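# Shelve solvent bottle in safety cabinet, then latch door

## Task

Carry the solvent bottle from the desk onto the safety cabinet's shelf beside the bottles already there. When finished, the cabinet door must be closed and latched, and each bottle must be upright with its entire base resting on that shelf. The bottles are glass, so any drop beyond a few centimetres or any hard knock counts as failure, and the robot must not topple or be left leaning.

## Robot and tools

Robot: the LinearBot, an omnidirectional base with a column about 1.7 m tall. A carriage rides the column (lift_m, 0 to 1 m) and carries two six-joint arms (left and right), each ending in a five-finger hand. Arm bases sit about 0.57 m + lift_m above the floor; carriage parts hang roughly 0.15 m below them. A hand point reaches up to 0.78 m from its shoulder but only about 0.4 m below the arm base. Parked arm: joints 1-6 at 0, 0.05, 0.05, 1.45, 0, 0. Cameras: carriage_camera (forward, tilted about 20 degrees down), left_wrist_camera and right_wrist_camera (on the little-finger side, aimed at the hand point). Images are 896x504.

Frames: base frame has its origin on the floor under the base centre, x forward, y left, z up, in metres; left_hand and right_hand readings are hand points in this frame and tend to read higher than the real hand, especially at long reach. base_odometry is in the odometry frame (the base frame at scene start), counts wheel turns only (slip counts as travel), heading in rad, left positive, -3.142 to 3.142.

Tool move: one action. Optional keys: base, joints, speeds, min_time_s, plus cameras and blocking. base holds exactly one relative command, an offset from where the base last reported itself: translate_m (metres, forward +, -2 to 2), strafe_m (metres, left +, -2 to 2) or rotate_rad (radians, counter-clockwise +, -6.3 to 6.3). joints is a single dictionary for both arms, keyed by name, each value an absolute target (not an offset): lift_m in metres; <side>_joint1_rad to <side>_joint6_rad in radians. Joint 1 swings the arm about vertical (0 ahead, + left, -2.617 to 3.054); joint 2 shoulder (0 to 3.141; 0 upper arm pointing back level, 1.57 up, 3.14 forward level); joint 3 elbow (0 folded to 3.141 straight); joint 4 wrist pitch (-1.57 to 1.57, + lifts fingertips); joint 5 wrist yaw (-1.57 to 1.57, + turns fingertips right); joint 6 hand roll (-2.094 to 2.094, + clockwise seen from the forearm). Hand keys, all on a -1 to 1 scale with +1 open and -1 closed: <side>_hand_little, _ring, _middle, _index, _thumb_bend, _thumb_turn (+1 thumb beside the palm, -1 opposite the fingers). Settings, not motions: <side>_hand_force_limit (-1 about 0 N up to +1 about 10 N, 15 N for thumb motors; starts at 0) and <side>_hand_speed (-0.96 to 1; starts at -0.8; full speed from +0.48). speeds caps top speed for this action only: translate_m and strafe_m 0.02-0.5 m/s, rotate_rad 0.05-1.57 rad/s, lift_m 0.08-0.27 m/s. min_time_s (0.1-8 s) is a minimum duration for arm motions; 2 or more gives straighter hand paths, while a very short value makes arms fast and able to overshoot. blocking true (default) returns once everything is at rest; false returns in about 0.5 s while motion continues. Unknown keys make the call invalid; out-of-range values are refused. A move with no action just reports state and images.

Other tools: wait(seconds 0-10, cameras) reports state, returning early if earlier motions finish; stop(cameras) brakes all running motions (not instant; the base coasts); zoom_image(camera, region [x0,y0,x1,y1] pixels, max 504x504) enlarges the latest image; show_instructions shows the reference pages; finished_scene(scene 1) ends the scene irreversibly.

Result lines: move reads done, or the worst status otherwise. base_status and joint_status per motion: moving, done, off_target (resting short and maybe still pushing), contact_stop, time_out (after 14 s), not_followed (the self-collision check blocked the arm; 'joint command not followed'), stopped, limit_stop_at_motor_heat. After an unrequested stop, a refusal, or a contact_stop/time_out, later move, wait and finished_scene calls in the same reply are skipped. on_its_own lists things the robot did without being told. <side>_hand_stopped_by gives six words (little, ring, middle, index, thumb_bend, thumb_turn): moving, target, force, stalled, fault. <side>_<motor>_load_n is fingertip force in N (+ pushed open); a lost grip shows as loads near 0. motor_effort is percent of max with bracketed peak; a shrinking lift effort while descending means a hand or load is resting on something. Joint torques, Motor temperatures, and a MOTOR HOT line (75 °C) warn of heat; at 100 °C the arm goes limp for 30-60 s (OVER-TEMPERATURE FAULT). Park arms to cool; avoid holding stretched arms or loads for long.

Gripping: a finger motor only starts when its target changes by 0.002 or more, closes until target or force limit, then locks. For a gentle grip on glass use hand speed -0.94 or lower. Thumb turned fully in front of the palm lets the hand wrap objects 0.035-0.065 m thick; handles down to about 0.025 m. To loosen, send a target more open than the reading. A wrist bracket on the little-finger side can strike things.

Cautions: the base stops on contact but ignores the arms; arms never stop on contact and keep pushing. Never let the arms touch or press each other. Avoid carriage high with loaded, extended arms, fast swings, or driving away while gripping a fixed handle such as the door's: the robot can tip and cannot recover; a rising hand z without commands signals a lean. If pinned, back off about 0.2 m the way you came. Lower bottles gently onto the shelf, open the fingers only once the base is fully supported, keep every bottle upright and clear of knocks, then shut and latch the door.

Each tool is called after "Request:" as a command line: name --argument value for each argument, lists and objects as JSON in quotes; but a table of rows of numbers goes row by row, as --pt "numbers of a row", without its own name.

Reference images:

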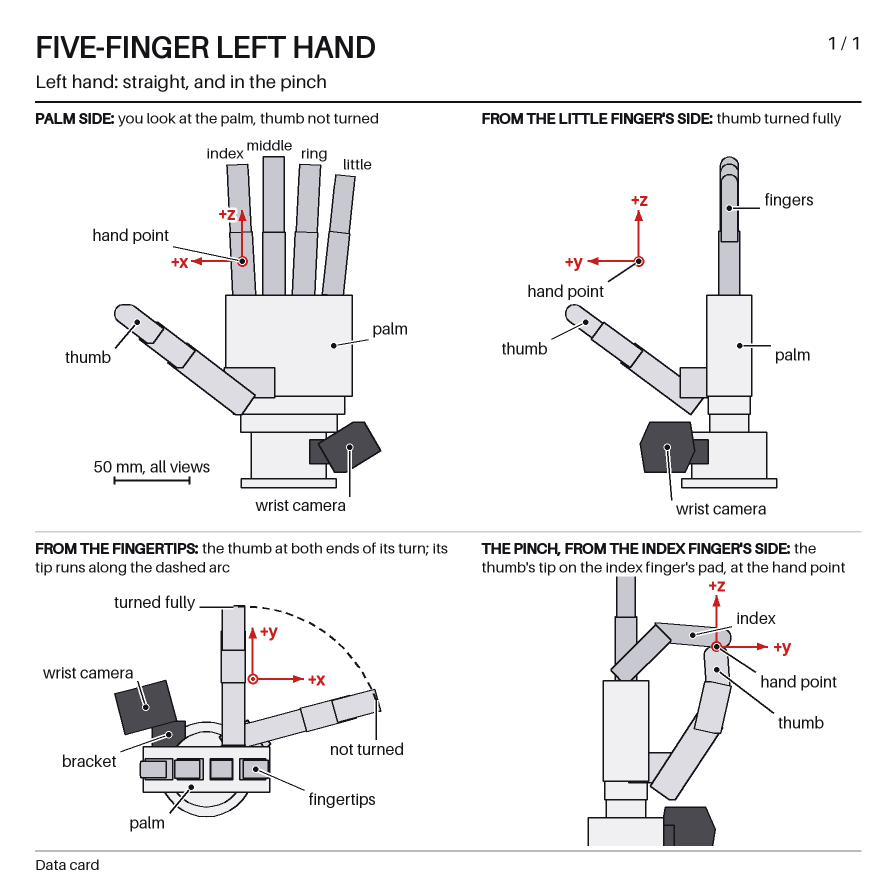

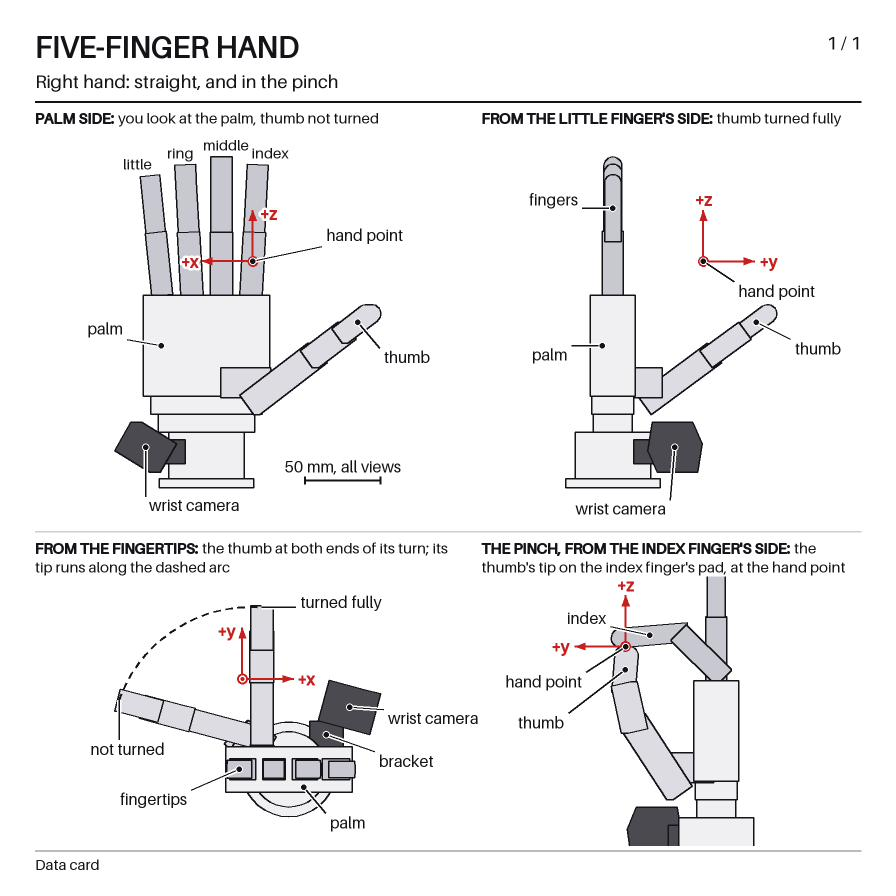

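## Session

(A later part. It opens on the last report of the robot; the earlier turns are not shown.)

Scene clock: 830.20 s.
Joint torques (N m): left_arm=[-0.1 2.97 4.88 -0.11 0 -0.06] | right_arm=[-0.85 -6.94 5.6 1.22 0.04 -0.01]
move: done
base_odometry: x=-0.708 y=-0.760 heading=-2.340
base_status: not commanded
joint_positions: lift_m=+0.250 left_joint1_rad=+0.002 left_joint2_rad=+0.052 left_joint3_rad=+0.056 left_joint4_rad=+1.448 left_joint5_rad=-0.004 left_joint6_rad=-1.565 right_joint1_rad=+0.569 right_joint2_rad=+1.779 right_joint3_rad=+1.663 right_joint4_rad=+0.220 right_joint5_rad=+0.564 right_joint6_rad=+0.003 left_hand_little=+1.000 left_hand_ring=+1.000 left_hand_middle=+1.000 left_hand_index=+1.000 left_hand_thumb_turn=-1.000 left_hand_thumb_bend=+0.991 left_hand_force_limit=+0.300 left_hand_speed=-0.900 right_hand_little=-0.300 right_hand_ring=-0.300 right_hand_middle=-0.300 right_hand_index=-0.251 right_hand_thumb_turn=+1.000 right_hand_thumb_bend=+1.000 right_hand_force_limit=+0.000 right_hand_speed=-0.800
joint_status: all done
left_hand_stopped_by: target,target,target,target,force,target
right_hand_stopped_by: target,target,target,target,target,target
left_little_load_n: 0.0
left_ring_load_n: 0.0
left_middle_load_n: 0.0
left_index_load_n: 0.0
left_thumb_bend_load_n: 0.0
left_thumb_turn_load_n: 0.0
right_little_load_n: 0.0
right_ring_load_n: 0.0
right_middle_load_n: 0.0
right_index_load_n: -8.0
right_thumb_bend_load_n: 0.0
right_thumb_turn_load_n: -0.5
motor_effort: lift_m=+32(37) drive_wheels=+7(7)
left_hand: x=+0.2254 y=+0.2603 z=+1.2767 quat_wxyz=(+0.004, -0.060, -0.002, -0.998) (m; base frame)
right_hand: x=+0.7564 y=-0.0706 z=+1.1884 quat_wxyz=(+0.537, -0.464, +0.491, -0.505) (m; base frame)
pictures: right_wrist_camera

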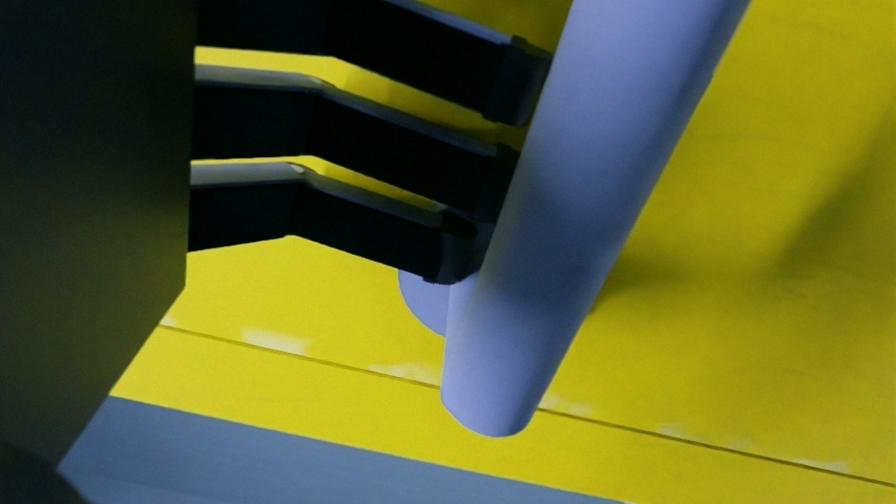

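Request:
move --joints '{"lift_m": 0.30}' --speeds '{"lift_m": 0.08}'

Request:
move --base '{"strafe_m": -0.03}' --speeds '{"strafe_m": 0.05}' --cameras '["right_wrist_camera"]'

Request:
move --joints '{"lift_m": 0.25}' --speeds '{"lift_m": 0.08}' --cameras '["right_wrist_camera"]'

Scene clock: 835.37 s.
Joint torques (N m): left_arm=[-0.09 2.86 4.89 -0.11 0 -0.06] | right_arm=[-0.83 -7.87 5.64 1.97 0.08 0]
move: done
base_odometry: x=-0.708 y=-0.760 heading=-2.340
base_status: not commanded
joint_positions: lift_m=+0.300 left_joint1_rad=+0.002 left_joint2_rad=+0.052 left_joint3_rad=+0.056 left_joint4_rad=+1.448 left_joint5_rad=-0.004 left_joint6_rad=-1.565 right_joint1_rad=+0.569 right_joint2_rad=+1.787 right_joint3_rad=+1.663 right_joint4_rad=+0.151 right_joint5_rad=+0.564 right_joint6_rad=+0.003 left_hand_little=+1.000 left_hand_ring=+1.000 left_hand_middle=+1.000 left_hand_index=+1.000 left_hand_thumb_turn=-1.000 left_hand_thumb_bend=+0.991 left_hand_force_limit=+0.300 left_hand_speed=-0.900 right_hand_little=-0.300 right_hand_ring=-0.300 right_hand_middle=-0.300 right_hand_index=-0.250 right_hand_thumb_turn=+1.000 right_hand_thumb_bend=+1.000 right_hand_force_limit=+0.000 right_hand_speed=-0.800
joint_status: all done
left_hand_stopped_by: target,target,target,target,force,target
right_hand_stopped_by: target,target,target,target,target,target
left_little_load_n: 0.0
left_ring_load_n: 0.0
left_middle_load_n: 0.0
left_index_load_n: 0.5
left_thumb_bend_load_n: 0.0
left_thumb_turn_load_n: 0.0
right_little_load_n: 0.0
right_ring_load_n: 0.0
right_middle_load_n: 0.0
right_index_load_n: 0.0
right_thumb_bend_load_n: 0.0
right_thumb_turn_load_n: -0.5
motor_effort: lift_m=+35(46) drive_wheels=+7(10)
left_hand: x=+0.2254 y=+0.2603 z=+1.3265 quat_wxyz=(+0.004, -0.060, -0.002, -0.998) (m; base frame)
right_hand: x=+0.7557 y=-0.0710 z=+1.2155 quat_wxyz=(+0.511, -0.491, +0.497, -0.500) (m; base frame)
pictures: none

Scene clock: 836.47 s.
Joint torques (N m): left_arm=[-0.09 3 4.89 -0.11 0 -0.06] | right_arm=[-0.9 -7.75 5.64 1.95 0.08 0.01]
move: done
base_odometry: x=-0.730 y=-0.739 heading=-2.339
base_status: done
joint_positions: lift_m=+0.300 left_joint1_rad=+0.002 left_joint2_rad=+0.052 left_joint3_rad=+0.056 left_joint4_rad=+1.448 left_joint5_rad=-0.004 left_joint6_rad=-1.565 right_joint1_rad=+0.569 right_joint2_rad=+1.787 right_joint3_rad=+1.663 right_joint4_rad=+0.150 right_joint5_rad=+0.563 right_joint6_rad=+0.003 left_hand_little=+1.000 left_hand_ring=+1.000 left_hand_middle=+1.000 left_hand_index=+1.000 left_hand_thumb_turn=-1.000 left_hand_thumb_bend=+0.991 left_hand_force_limit=+0.300 left_hand_speed=-0.900 right_hand_little=-0.300 right_hand_ring=-0.300 right_hand_middle=-0.300 right_hand_index=-0.250 right_hand_thumb_turn=+1.000 right_hand_thumb_bend=+1.000 right_hand_force_limit=+0.000 right_hand_speed=-0.800
joint_status: not commanded
left_hand_stopped_by: target,target,target,target,force,target
right_hand_stopped_by: target,target,target,target,target,target
left_little_load_n: 0.0
left_ring_load_n: 0.0
left_middle_load_n: 0.0
left_index_load_n: 0.0
left_thumb_bend_load_n: 0.0
left_thumb_turn_load_n: 0.0
right_little_load_n: 0.0
right_ring_load_n: 0.0
right_middle_load_n: 0.0
right_index_load_n: 0.0
right_thumb_bend_load_n: 0.0
right_thumb_turn_load_n: -0.5
motor_effort: lift_m=+35(35) drive_wheels=+9(11)
left_hand: x=+0.2254 y=+0.2602 z=+1.3264 quat_wxyz=(+0.004, -0.060, -0.002, -0.998) (m; base frame)
right_hand: x=+0.7557 y=-0.0708 z=+1.2152 quat_wxyz=(+0.511, -0.492, +0.497, -0.500) (m; base frame)
pictures: right_wrist_camera

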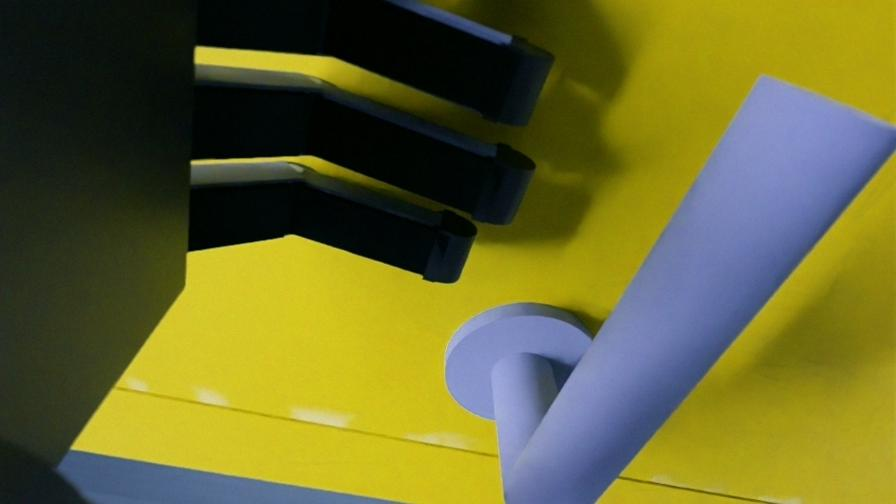

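Scene clock: 837.47 s.
Joint torques (N m): left_arm=[-0.1 2.99 4.88 -0.11 -0.01 -0.06] | right_arm=[-0.9 -8.05 5.6 1.99 0.08 -0.01]
move: done
base_odometry: x=-0.730 y=-0.739 heading=-2.339
base_status: not commanded
joint_positions: lift_m=+0.250 left_joint1_rad=+0.002 left_joint2_rad=+0.052 left_joint3_rad=+0.056 left_joint4_rad=+1.448 left_joint5_rad=-0.004 left_joint6_rad=-1.565 right_joint1_rad=+0.569 right_joint2_rad=+1.789 right_joint3_rad=+1.663 right_joint4_rad=+0.148 right_joint5_rad=+0.563 right_joint6_rad=+0.003 left_hand_little=+1.000 left_hand_ring=+1.000 left_hand_middle=+1.000 left_hand_index=+1.000 left_hand_thumb_turn=-1.000 left_hand_thumb_bend=+0.991 left_hand_force_limit=+0.300 left_hand_speed=-0.900 right_hand_little=-0.300 right_hand_ring=-0.300 right_hand_middle=-0.300 right_hand_index=-0.250 right_hand_thumb_turn=+1.000 right_hand_thumb_bend=+1.000 right_hand_force_limit=+0.000 right_hand_speed=-0.800
joint_status: all done
left_hand_stopped_by: target,target,target,target,force,target
right_hand_stopped_by: target,target,target,target,target,target
left_little_load_n: 0.0
left_ring_load_n: 0.0
left_middle_load_n: 0.0
left_index_load_n: 0.0
left_thumb_bend_load_n: 0.0
left_thumb_turn_load_n: 0.0
right_little_load_n: 0.0
right_ring_load_n: 0.0
right_middle_load_n: 0.0
right_index_load_n: 0.0
right_thumb_bend_load_n: 0.0
right_thumb_turn_load_n: -0.5
motor_effort: lift_m=+33(33) drive_wheels=+9(10)
left_hand: x=+0.2254 y=+0.2602 z=+1.2766 quat_wxyz=(+0.004, -0.060, -0.002, -0.998) (m; base frame)
right_hand: x=+0.7559 y=-0.0707 z=+1.1637 quat_wxyz=(+0.510, -0.493, +0.498, -0.499) (m; base frame)
pictures: right_wrist_camera

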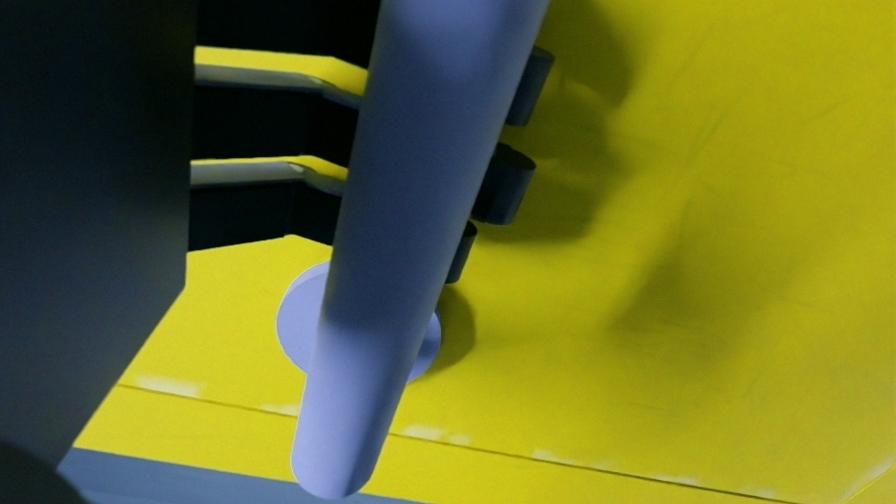

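Request:
move --base '{"strafe_m": 0.012}' --speeds '{"strafe_m": 0.03}' --joints '{"lift_m": 0.24, "right_hand_little": -0.5, "right_hand_ring": -0.5, "right_hand_middle": -0.5, "right_hand_index": -0.5}' --cameras '["right_wrist_camera", "carriage_camera"]'

Scene clock: 842.27 s.
Joint torques (N m): left_arm=[-0.1 3.04 4.97 -0.11 -0.04 -0.06] | right_arm=[-0.57 -8.2 5.79 1.96 0.08 0.02]
move: done
base_odometry: x=-0.721 y=-0.748 heading=-2.340
base_status: done
joint_positions: lift_m=+0.240 left_joint1_rad=+0.001 left_joint2_rad=+0.052 left_joint3_rad=+0.055 left_joint4_rad=+1.448 left_joint5_rad=-0.003 left_joint6_rad=-1.565 right_joint1_rad=+0.566 right_joint2_rad=+1.791 right_joint3_rad=+1.661 right_joint4_rad=+0.147 right_joint5_rad=+0.564 right_joint6_rad=+0.003 left_hand_little=+1.000 left_hand_ring=+1.000 left_hand_middle=+1.000 left_hand_index=+1.000 left_hand_thumb_turn=-1.000 left_hand_thumb_bend=+0.991 left_hand_force_limit=+0.300 left_hand_speed=-0.900 right_hand_little=-0.500 right_hand_ring=-0.500 right_hand_middle=-0.500 right_hand_index=-0.500 right_hand_thumb_turn=+1.000 right_hand_thumb_bend=+1.000 right_hand_force_limit=+0.000 right_hand_speed=-0.800
joint_status: all done
left_hand_stopped_by: target,target,target,target,force,target
right_hand_stopped_by: target,target,target,target,target,target
left_little_load_n: 0.0
left_ring_load_n: 0.0
left_middle_load_n: 0.0
left_index_load_n: 0.0
left_thumb_bend_load_n: 0.5
left_thumb_turn_load_n: 0.0
right_little_load_n: 0.0
right_ring_load_n: 0.0
right_middle_load_n: 0.0
right_index_load_n: 0.0
right_thumb_bend_load_n: 0.0
right_thumb_turn_load_n: -0.5
motor_effort: lift_m=+34(37) drive_wheels=-10(14)
left_hand: x=+0.2253 y=+0.2600 z=+1.2663 quat_wxyz=(+0.003, -0.060, -0.001, -0.998) (m; base frame)
right_hand: x=+0.7569 y=-0.0721 z=+1.1512 quat_wxyz=(+0.507, -0.494, +0.499, -0.500) (m; base frame)
pictures: carriage_camera, right_wrist_camera

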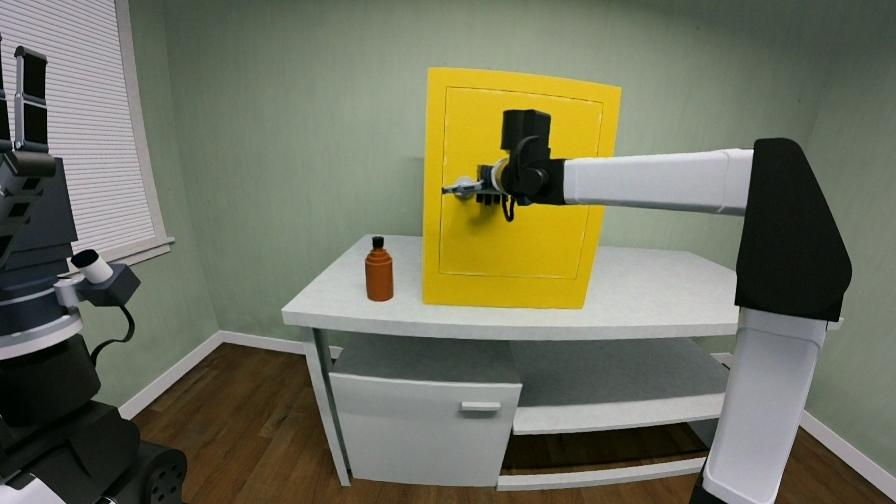

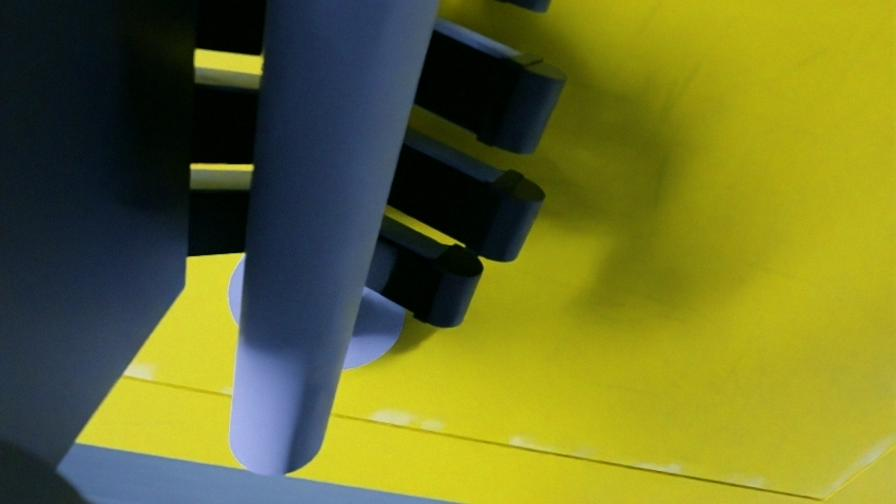

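Request:
move --joints '{"lift_m": 0.155, "right_joint6_rad": 0.4}' --speeds '{"lift_m": 0.08}' --min_time_s 1.5 --cameras '["right_wrist_camera"]'

Request:
move --joints '{"lift_m": 0.11, "right_joint6_rad": 0.8}' --speeds '{"lift_m": 0.08}' --min_time_s 1.5 --cameras '["right_wrist_camera", "carriage_camera"]'

Scene clock: 850.60 s.
Joint torques (N m): left_arm=[-0.08 3.03 4.96 -0.11 -0.02 -0.06] | right_arm=[-0.17 -6.97 4.19 0.48 0 0.34]
move: off_target
base_odometry: x=-0.721 y=-0.748 heading=-2.340
base_status: not commanded
joint_positions: lift_m=+0.155 left_joint1_rad=+0.001 left_joint2_rad=+0.052 left_joint3_rad=+0.055 left_joint4_rad=+1.448 left_joint5_rad=-0.003 left_joint6_rad=-1.565 right_joint1_rad=+0.559 right_joint2_rad=+1.781 right_joint3_rad=+1.679 right_joint4_rad=+0.290 right_joint5_rad=+0.565 right_joint6_rad=+0.372 left_hand_little=+1.000 left_hand_ring=+1.000 left_hand_middle=+1.000 left_hand_index=+1.000 left_hand_thumb_turn=-1.000 left_hand_thumb_bend=+0.991 left_hand_force_limit=+0.300 left_hand_speed=-0.900 right_hand_little=-0.500 right_hand_ring=-0.500 right_hand_middle=-0.500 right_hand_index=-0.500 right_hand_thumb_turn=+1.000 right_hand_thumb_bend=+1.000 right_hand_force_limit=+0.000 right_hand_speed=-0.800
joint_status: right_joint6_rad off_target (ended at +0.372, target +0.400); the others done
left_hand_stopped_by: target,target,target,target,force,target
right_hand_stopped_by: target,target,target,target,target,target
left_little_load_n: 0.0
left_ring_load_n: 0.0
left_middle_load_n: 0.0
left_index_load_n: 0.0
left_thumb_bend_load_n: 0.0
left_thumb_turn_load_n: -0.5
right_little_load_n: 0.0
right_ring_load_n: 0.0
right_middle_load_n: 0.0
right_index_load_n: 0.0
right_thumb_bend_load_n: -0.5
right_thumb_turn_load_n: 0.0
motor_effort: lift_m=+32(34) drive_wheels=-10(11)
left_hand: x=+0.2253 y=+0.2600 z=+1.1815 quat_wxyz=(+0.003, -0.060, -0.001, -0.998) (m; base frame)
right_hand: x=+0.7581 y=-0.0568 z=+1.1354 quat_wxyz=(+0.647, -0.335, +0.556, -0.401) (m; base frame)
pictures: right_wrist_camera

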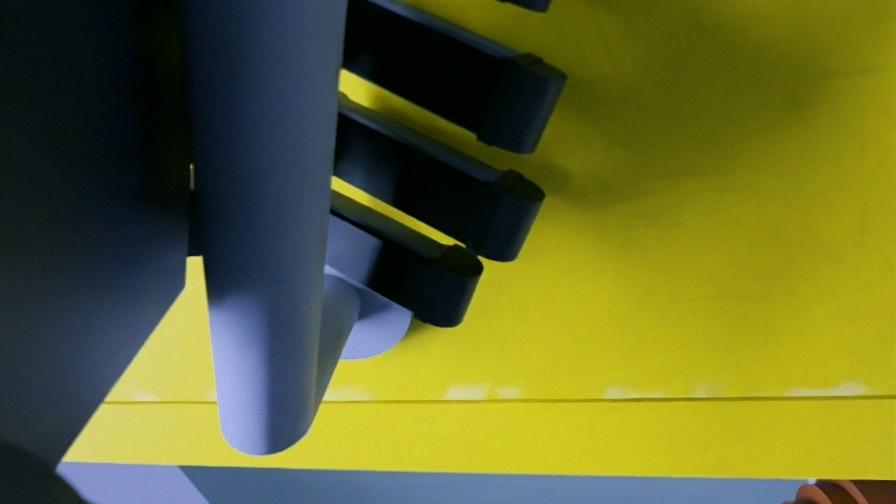

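Scene clock: 852.43 s.
Joint torques (N m): left_arm=[-0.09 3.02 4.97 -0.11 -0.02 -0.06] | right_arm=[0.9 -5.01 3.21 0.04 -0.44 0.2]
move: done
base_odometry: x=-0.721 y=-0.748 heading=-2.340
base_status: not commanded
joint_positions: lift_m=+0.110 left_joint1_rad=+0.001 left_joint2_rad=+0.052 left_joint3_rad=+0.055 left_joint4_rad=+1.448 left_joint5_rad=-0.003 left_joint6_rad=-1.565 right_joint1_rad=+0.545 right_joint2_rad=+1.763 right_joint3_rad=+1.689 right_joint4_rad=+0.329 right_joint5_rad=+0.610 right_joint6_rad=+0.785 left_hand_little=+1.000 left_hand_ring=+1.000 left_hand_middle=+1.000 left_hand_index=+1.000 left_hand_thumb_turn=-1.000 left_hand_thumb_bend=+0.991 left_hand_force_limit=+0.300 left_hand_speed=-0.900 right_hand_little=-0.500 right_hand_ring=-0.500 right_hand_middle=-0.500 right_hand_index=-0.500 right_hand_thumb_turn=+1.000 right_hand_thumb_bend=+1.000 right_hand_force_limit=+0.000 right_hand_speed=-0.800
joint_status: all done
left_hand_stopped_by: target,target,target,target,force,target
right_hand_stopped_by: target,target,target,target,target,target
left_little_load_n: 0.0
left_ring_load_n: 0.0
left_middle_load_n: 0.0
left_index_load_n: 0.0
left_thumb_bend_load_n: 0.0
left_thumb_turn_load_n: 0.0
right_little_load_n: 0.0
right_ring_load_n: 0.0
right_middle_load_n: 0.0
right_index_load_n: 0.0
right_thumb_bend_load_n: 0.0
right_thumb_turn_load_n: 0.0
motor_effort: lift_m=+31(34) drive_wheels=-10(11)
left_hand: x=+0.2253 y=+0.2600 z=+1.1365 quat_wxyz=(+0.003, -0.060, -0.001, -0.998) (m; base frame)
right_hand: x=+0.7534 y=-0.0664 z=+1.1412 quat_wxyz=(+0.727, -0.173, +0.605, -0.273) (m; base frame)
pictures: carriage_camera, right_wrist_camera

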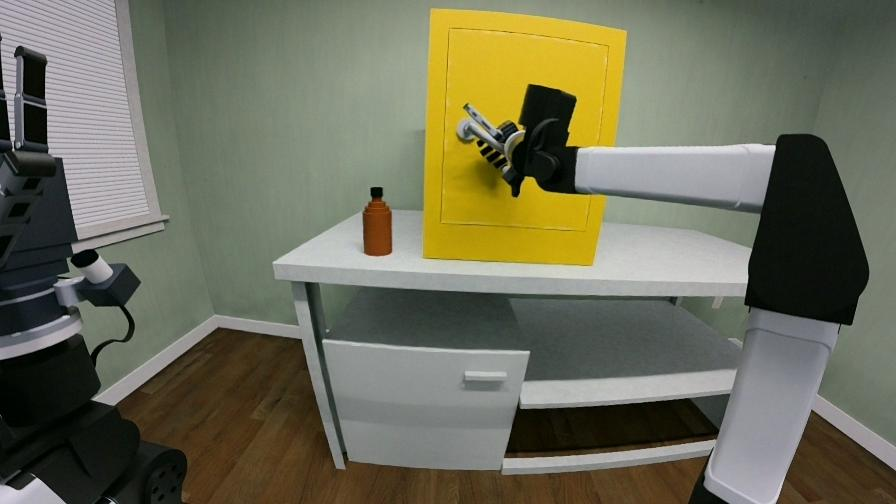

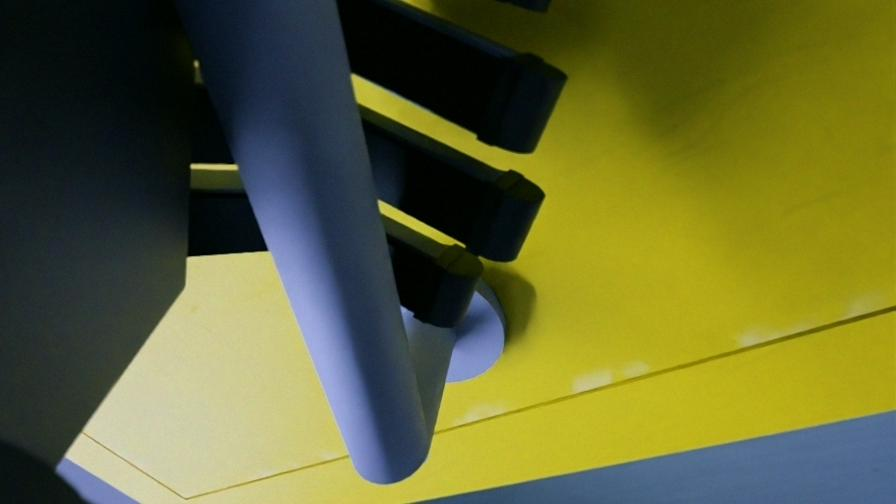

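Request:
move --joints '{"lift_m": 0.065, "right_joint6_rad": 0.9}' --speeds '{"lift_m": 0.08}' --min_time_s 1.5 --cameras '["right_wrist_camera", "carriage_camera"]'

Request:
zoom_image --camera "carriage_camera" --region '[400, 60, 600, 220]'

Scene clock: 861.63 s.
Joint torques (N m): left_arm=[-0.08 3.03 4.96 -0.11 -0.02 -0.06] | right_arm=[1.58 -4.19 3.15 -0.11 -0.71 -0.1]
move: done
base_odometry: x=-0.721 y=-0.748 heading=-2.340
base_status: not commanded
joint_positions: lift_m=+0.065 left_joint1_rad=+0.001 left_joint2_rad=+0.052 left_joint3_rad=+0.055 left_joint4_rad=+1.448 left_joint5_rad=-0.003 left_joint6_rad=-1.565 right_joint1_rad=+0.537 right_joint2_rad=+1.755 right_joint3_rad=+1.689 right_joint4_rad=+0.342 right_joint5_rad=+0.641 right_joint6_rad=+0.913 left_hand_little=+1.000 left_hand_ring=+1.000 left_hand_middle=+1.000 left_hand_index=+1.000 left_hand_thumb_turn=-1.000 left_hand_thumb_bend=+0.991 left_hand_force_limit=+0.300 left_hand_speed=-0.900 right_hand_little=-0.500 right_hand_ring=-0.500 right_hand_middle=-0.500 right_hand_index=-0.500 right_hand_thumb_turn=+1.000 right_hand_thumb_bend=+1.000 right_hand_force_limit=+0.000 right_hand_speed=-0.800
joint_status: all done
left_hand_stopped_by: target,target,target,target,force,target
right_hand_stopped_by: target,target,target,target,target,target
left_little_load_n: 0.0
left_ring_load_n: 0.0
left_middle_load_n: 0.0
left_index_load_n: 0.0
left_thumb_bend_load_n: 0.0
left_thumb_turn_load_n: 0.0
right_little_load_n: 0.0
right_ring_load_n: 0.0
right_middle_load_n: 0.0
right_index_load_n: 0.0
right_thumb_bend_load_n: 0.0
right_thumb_turn_load_n: 0.0
motor_effort: lift_m=+31(32) drive_wheels=-10(11)
left_hand: x=+0.2253 y=+0.2600 z=+1.0915 quat_wxyz=(+0.003, -0.060, -0.001, -0.998) (m; base frame)
right_hand: x=+0.7522 y=-0.0775 z=+1.1118 quat_wxyz=(+0.744, -0.114, +0.615, -0.236) (m; base frame)
pictures: carriage_camera, right_wrist_camera

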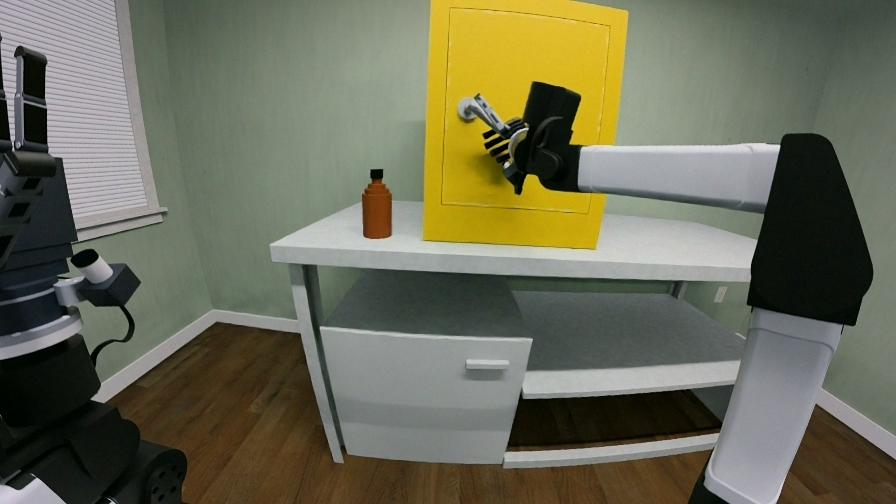

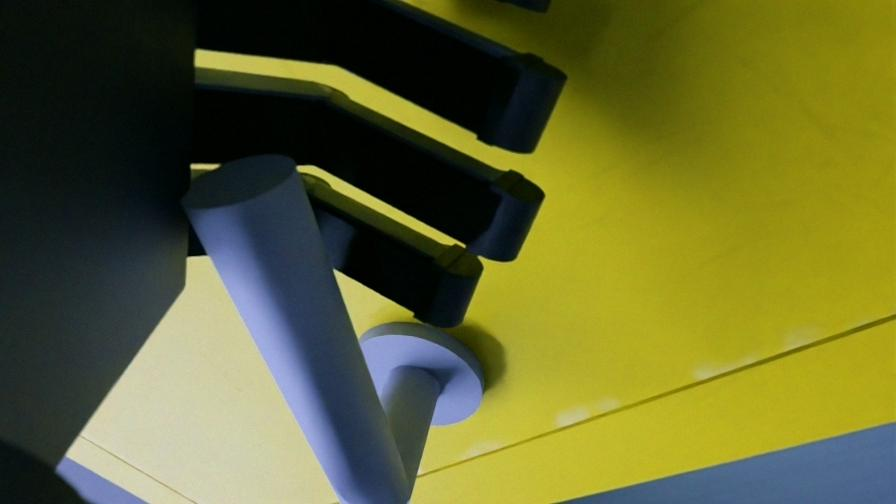

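Scaled by 2.520 from the camera's 896x504 image, which has a finer 1280x720 frame.

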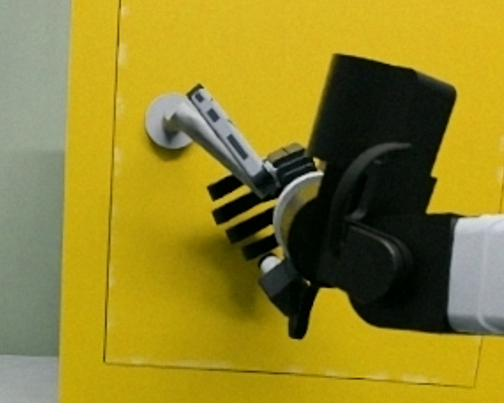

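Request:
move --base '{"translate_m": -0.05}' --speeds '{"translate_m": 0.04}' --cameras '["right_wrist_camera", "carriage_camera"]'

Scene clock: 866.17 s.
Joint torques (N m): left_arm=[-0.08 3.03 4.93 -0.11 -0.02 -0.06] | right_arm=[3.45 -5.5 3.37 0 -0.58 -0.27]
Motor temperatures (°C): left_arm=[29 36 35 38 26 26] | right_arm=[28 35 36 36 28 27]
move: done
base_odometry: x=-0.687 y=-0.712 heading=-2.340
base_status: done
joint_positions: lift_m=+0.065 left_joint1_rad=+0.001 left_joint2_rad=+0.052 left_joint3_rad=+0.055 left_joint4_rad=+1.448 left_joint5_rad=-0.003 left_joint6_rad=-1.565 right_joint1_rad=+0.512 right_joint2_rad=+1.768 right_joint3_rad=+1.689 right_joint4_rad=+0.332 right_joint5_rad=+0.625 right_joint6_rad=+0.928 left_hand_little=+1.000 left_hand_ring=+1.000 left_hand_middle=+1.000 left_hand_index=+1.000 left_hand_thumb_turn=-1.000 left_hand_thumb_bend=+0.991 left_hand_force_limit=+0.300 left_hand_speed=-0.900 right_hand_little=-0.500 right_hand_ring=-0.500 right_hand_middle=-0.500 right_hand_index=-0.500 right_hand_thumb_turn=+1.000 right_hand_thumb_bend=+1.000 right_hand_force_limit=+0.000 right_hand_speed=-0.800
joint_status: not commanded
left_hand_stopped_by: target,target,target,target,force,target
right_hand_stopped_by: target,target,target,target,target,target
left_little_load_n: 0.0
left_ring_load_n: 0.0
left_middle_load_n: 0.0
left_index_load_n: 0.0
left_thumb_bend_load_n: 0.0
left_thumb_turn_load_n: 0.0
right_little_load_n: 0.0
right_ring_load_n: 0.0
right_middle_load_n: 0.0
right_index_load_n: 5.0
right_thumb_bend_load_n: 0.5
right_thumb_turn_load_n: 0.5
motor_effort: lift_m=+31(32) drive_wheels=+2(15)
left_hand: x=+0.2253 y=+0.2600 z=+1.0915 quat_wxyz=(+0.003, -0.060, -0.001, -0.998) (m; base frame)
right_hand: x=+0.7617 y=-0.0852 z=+1.1033 quat_wxyz=(+0.739, -0.114, +0.621, -0.237) (m; base frame)
pictures: carriage_camera, right_wrist_camera

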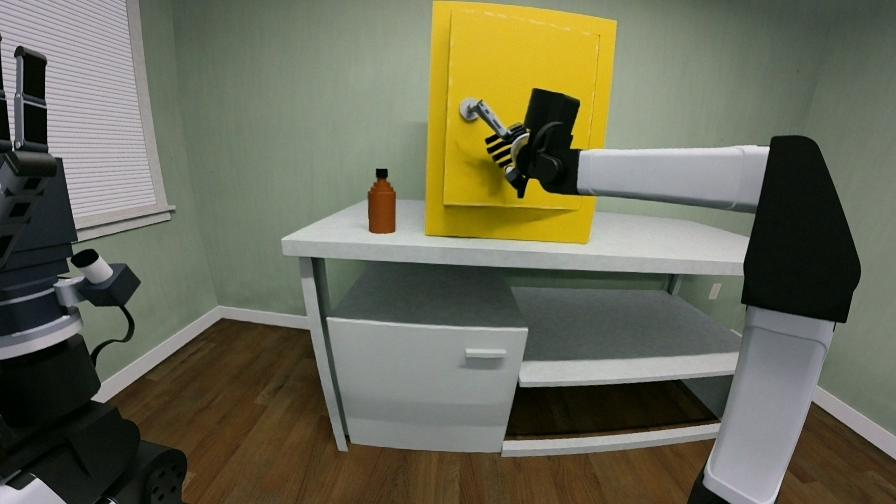

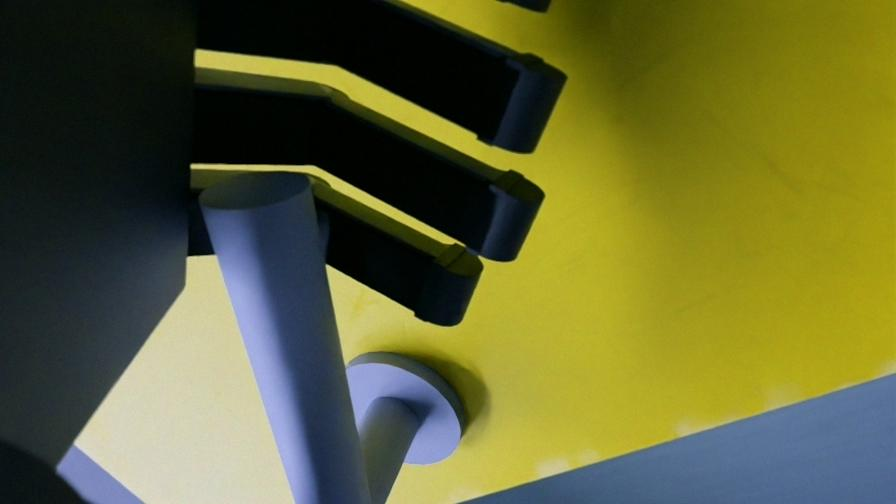

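Request:
move --joints '{"lift_m": 0.15, "right_joint6_rad": 0.4}' --speeds '{"lift_m": 0.08}' --min_time_s 1.2 --cameras '["right_wrist_camera"]'

Request:
move --joints '{"lift_m": 0.225, "right_joint6_rad": 0.0}' --speeds '{"lift_m": 0.08}' --min_time_s 1.2 --cameras '["right_wrist_camera", "carriage_camera"]'

Scene clock: 872.03 s.
Joint torques (N m): left_arm=[-0.06 3.03 4.96 -0.11 -0.02 -0.06] | right_arm=[4.55 -6.34 3.29 0.5 -1.03 -0.41]
move: off_target
base_odometry: x=-0.687 y=-0.712 heading=-2.340
base_status: not commanded
joint_positions: lift_m=+0.150 left_joint1_rad=+0.001 left_joint2_rad=+0.052 left_joint3_rad=+0.055 left_joint4_rad=+1.448 left_joint5_rad=-0.003 left_joint6_rad=-1.565 right_joint1_rad=+0.496 right_joint2_rad=+1.775 right_joint3_rad=+1.689 right_joint4_rad=+0.282 right_joint5_rad=+0.676 right_joint6_rad=+0.441 left_hand_little=+1.000 left_hand_ring=+1.000 left_hand_middle=+1.000 left_hand_index=+1.000 left_hand_thumb_turn=-1.000 left_hand_thumb_bend=+0.991 left_hand_force_limit=+0.300 left_hand_speed=-0.900 right_hand_little=-0.500 right_hand_ring=-0.500 right_hand_middle=-0.500 right_hand_index=-0.500 right_hand_thumb_turn=+1.000 right_hand_thumb_bend=+1.000 right_hand_force_limit=+0.000 right_hand_speed=-0.800
joint_status: right_joint6_rad off_target (ended at +0.441, target +0.400); the others done
left_hand_stopped_by: target,target,target,target,force,target
right_hand_stopped_by: target,target,target,target,target,target
left_little_load_n: 0.0
left_ring_load_n: 0.0
left_middle_load_n: 0.0
left_index_load_n: 0.0
left_thumb_bend_load_n: 0.0
left_thumb_turn_load_n: 0.0
right_little_load_n: 0.0
right_ring_load_n: 0.0
right_middle_load_n: 1.5
right_index_load_n: 2.5
right_thumb_bend_load_n: 0.5
right_thumb_turn_load_n: 0.5
motor_effort: lift_m=+34(40) drive_wheels=+3(3)
left_hand: x=+0.2253 y=+0.2600 z=+1.1763 quat_wxyz=(+0.003, -0.060, -0.001, -0.998) (m; base frame)
right_hand: x=+0.7747 y=-0.1117 z=+1.1392 quat_wxyz=(+0.628, -0.258, +0.598, -0.427) (m; base frame)
pictures: right_wrist_camera

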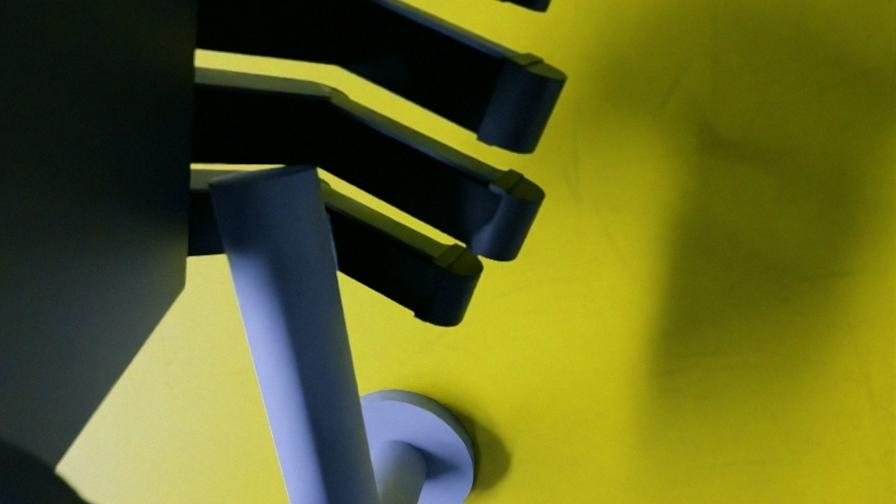

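Scene clock: 873.67 s.
Joint torques (N m): left_arm=[-0.08 3.03 4.96 -0.11 -0.02 -0.06] | right_arm=[4.46 -8.47 4.92 1.11 -0.45 -1.04]
move: off_target
base_odometry: x=-0.687 y=-0.712 heading=-2.340
base_status: not commanded
joint_positions: lift_m=+0.225 left_joint1_rad=+0.001 left_joint2_rad=+0.052 left_joint3_rad=+0.055 left_joint4_rad=+1.448 left_joint5_rad=-0.003 left_joint6_rad=-1.565 right_joint1_rad=+0.498 right_joint2_rad=+1.794 right_joint3_rad=+1.671 right_joint4_rad=+0.228 right_joint5_rad=+0.618 right_joint6_rad=+0.094 left_hand_little=+1.000 left_hand_ring=+1.000 left_hand_middle=+1.000 left_hand_index=+1.000 left_hand_thumb_turn=-1.000 left_hand_thumb_bend=+0.991 left_hand_force_limit=+0.300 left_hand_speed=-0.900 right_hand_little=-0.500 right_hand_ring=-0.500 right_hand_middle=-0.499 right_hand_index=-0.500 right_hand_thumb_turn=+1.000 right_hand_thumb_bend=+0.999 right_hand_force_limit=+0.000 right_hand_speed=-0.800
joint_status: right_joint6_rad off_target (ended at +0.094, target +0.000); the others done
left_hand_stopped_by: target,target,target,target,force,target
right_hand_stopped_by: target,target,target,target,target,target
left_little_load_n: 0.0
left_ring_load_n: 0.0
left_middle_load_n: 0.0
left_index_load_n: 0.0
left_thumb_bend_load_n: 0.0
left_thumb_turn_load_n: 0.0
right_little_load_n: 0.0
right_ring_load_n: 0.0
right_middle_load_n: 10.5
right_index_load_n: 0.0
right_thumb_bend_load_n: -2.0
right_thumb_turn_load_n: 1.5
motor_effort: lift_m=+35(43) drive_wheels=+2(4)
left_hand: x=+0.2253 y=+0.2600 z=+1.2512 quat_wxyz=(+0.003, -0.060, -0.001, -0.998) (m; base frame)
right_hand: x=+0.7775 y=-0.1123 z=+1.1632 quat_wxyz=(+0.529, -0.408, +0.540, -0.512) (m; base frame)
pictures: carriage_camera, right_wrist_camera

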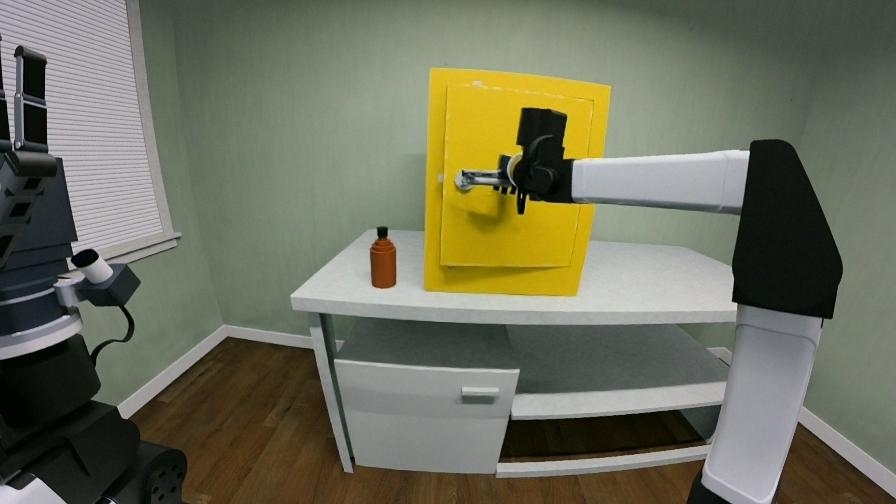

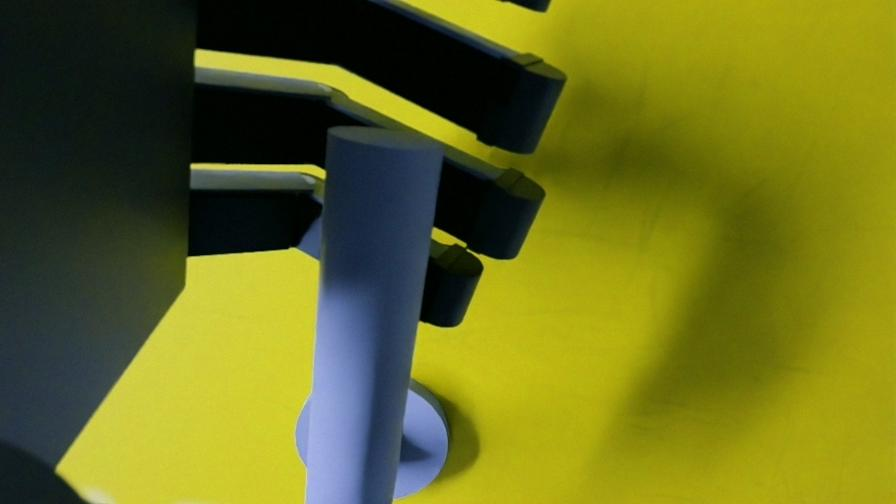

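Request:
move --joints '{"right_hand_thumb_turn": -1, "right_hand_speed": -0.6}' --cameras '["right_wrist_camera"]'

Scene clock: 885.10 s.
Joint torques (N m): left_arm=[-0.06 3.02 4.96 -0.11 -0.02 -0.06] | right_arm=[4.44 -8.54 4.93 1.09 -0.46 -1.05]
move: off_target
base_odometry: x=-0.687 y=-0.712 heading=-2.340
base_status: not commanded
joint_positions: lift_m=+0.225 left_joint1_rad=+0.001 left_joint2_rad=+0.052 left_joint3_rad=+0.055 left_joint4_rad=+1.448 left_joint5_rad=-0.003 left_joint6_rad=-1.565 right_joint1_rad=+0.498 right_joint2_rad=+1.794 right_joint3_rad=+1.671 right_joint4_rad=+0.229 right_joint5_rad=+0.618 right_joint6_rad=+0.092 left_hand_little=+1.000 left_hand_ring=+1.000 left_hand_middle=+1.000 left_hand_index=+1.000 left_hand_thumb_turn=-1.000 left_hand_thumb_bend=+0.991 left_hand_force_limit=+0.300 left_hand_speed=-0.900 right_hand_little=-0.500 right_hand_ring=-0.500 right_hand_middle=-0.499 right_hand_index=-0.500 right_hand_thumb_turn=+0.979 right_hand_thumb_bend=+0.999 right_hand_force_limit=+0.000 right_hand_speed=-0.600
joint_status: right_hand_thumb_turn off_target (ended at +0.979, target -1.000); the others done
left_hand_stopped_by: target,target,target,target,force,target
right_hand_stopped_by: target,target,target,target,target,force
left_little_load_n: 0.0
left_ring_load_n: 0.0
left_middle_load_n: 0.0
left_index_load_n: 0.0
left_thumb_bend_load_n: 0.0
left_thumb_turn_load_n: 0.0
right_little_load_n: 0.0
right_ring_load_n: 0.0
right_middle_load_n: 10.5
right_index_load_n: 0.0
right_thumb_bend_load_n: -2.0
right_thumb_turn_load_n: 15.0
motor_effort: lift_m=+35(35) drive_wheels=+3(3)
left_hand: x=+0.2253 y=+0.2600 z=+1.2512 quat_wxyz=(+0.003, -0.060, -0.001, -0.998) (m; base frame)
right_hand: x=+0.7775 y=-0.1123 z=+1.1634 quat_wxyz=(+0.529, -0.408, +0.539, -0.513) (m; base frame)
pictures: right_wrist_camera

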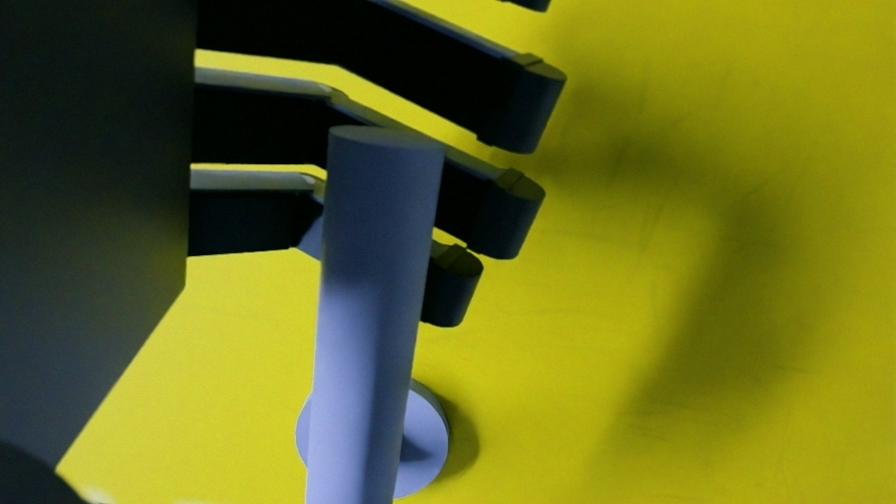

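Request:
move --base '{"strafe_m": 0.025}' --speeds '{"strafe_m": 0.05}' --joints '{"right_hand_thumb_turn": 1}' --cameras '["right_wrist_camera"]'

Scene clock: 896.53 s.
Joint torques (N m): left_arm=[-0.06 3.03 4.96 -0.11 -0.03 -0.06] | right_arm=[5.38 -8.4 4.9 0.97 -0.96 -0.74]
move: done
base_odometry: x=-0.669 y=-0.729 heading=-2.340
base_status: done
joint_positions: lift_m=+0.225 left_joint1_rad=+0.001 left_joint2_rad=+0.052 left_joint3_rad=+0.055 left_joint4_rad=+1.448 left_joint5_rad=-0.002 left_joint6_rad=-1.565 right_joint1_rad=+0.485 right_joint2_rad=+1.794 right_joint3_rad=+1.671 right_joint4_rad=+0.237 right_joint5_rad=+0.674 right_joint6_rad=+0.067 left_hand_little=+1.000 left_hand_ring=+1.000 left_hand_middle=+1.000 left_hand_index=+1.000 left_hand_thumb_turn=-1.000 left_hand_thumb_bend=+0.991 left_hand_force_limit=+0.300 left_hand_speed=-0.900 right_hand_little=-0.500 right_hand_ring=-0.500 right_hand_middle=-0.499 right_hand_index=-0.500 right_hand_thumb_turn=+1.000 right_hand_thumb_bend=+1.000 right_hand_force_limit=+0.000 right_hand_speed=-0.600
joint_status: all done
left_hand_stopped_by: target,target,target,target,force,target
right_hand_stopped_by: target,target,target,target,target,target
left_little_load_n: 0.0
left_ring_load_n: 0.0
left_middle_load_n: 0.0
left_index_load_n: 0.0
left_thumb_bend_load_n: 0.0
left_thumb_turn_load_n: 0.0
right_little_load_n: 0.0
right_ring_load_n: 4.5
right_middle_load_n: 11.5
right_index_load_n: 0.0
right_thumb_bend_load_n: 0.5
right_thumb_turn_load_n: 1.5
on_its_own: right_joint6_rad moved -0.025 toward your old target +0.000
motor_effort: lift_m=+35(35) drive_wheels=+5(11)
left_hand: x=+0.2253 y=+0.2599 z=+1.2512 quat_wxyz=(+0.003, -0.060, -0.001, -0.998) (m; base frame)
right_hand: x=+0.7804 y=-0.1317 z=+1.1640 quat_wxyz=(+0.508, -0.392, +0.549, -0.535) (m; base frame)
pictures: right_wrist_camera

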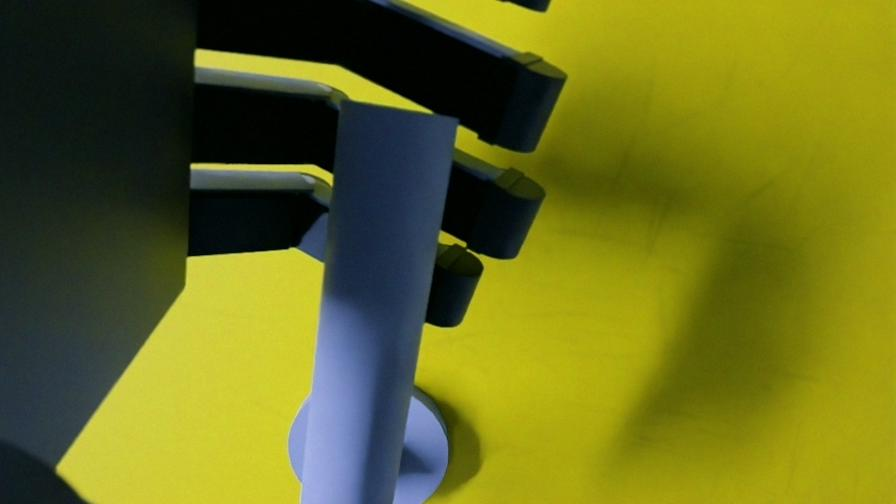

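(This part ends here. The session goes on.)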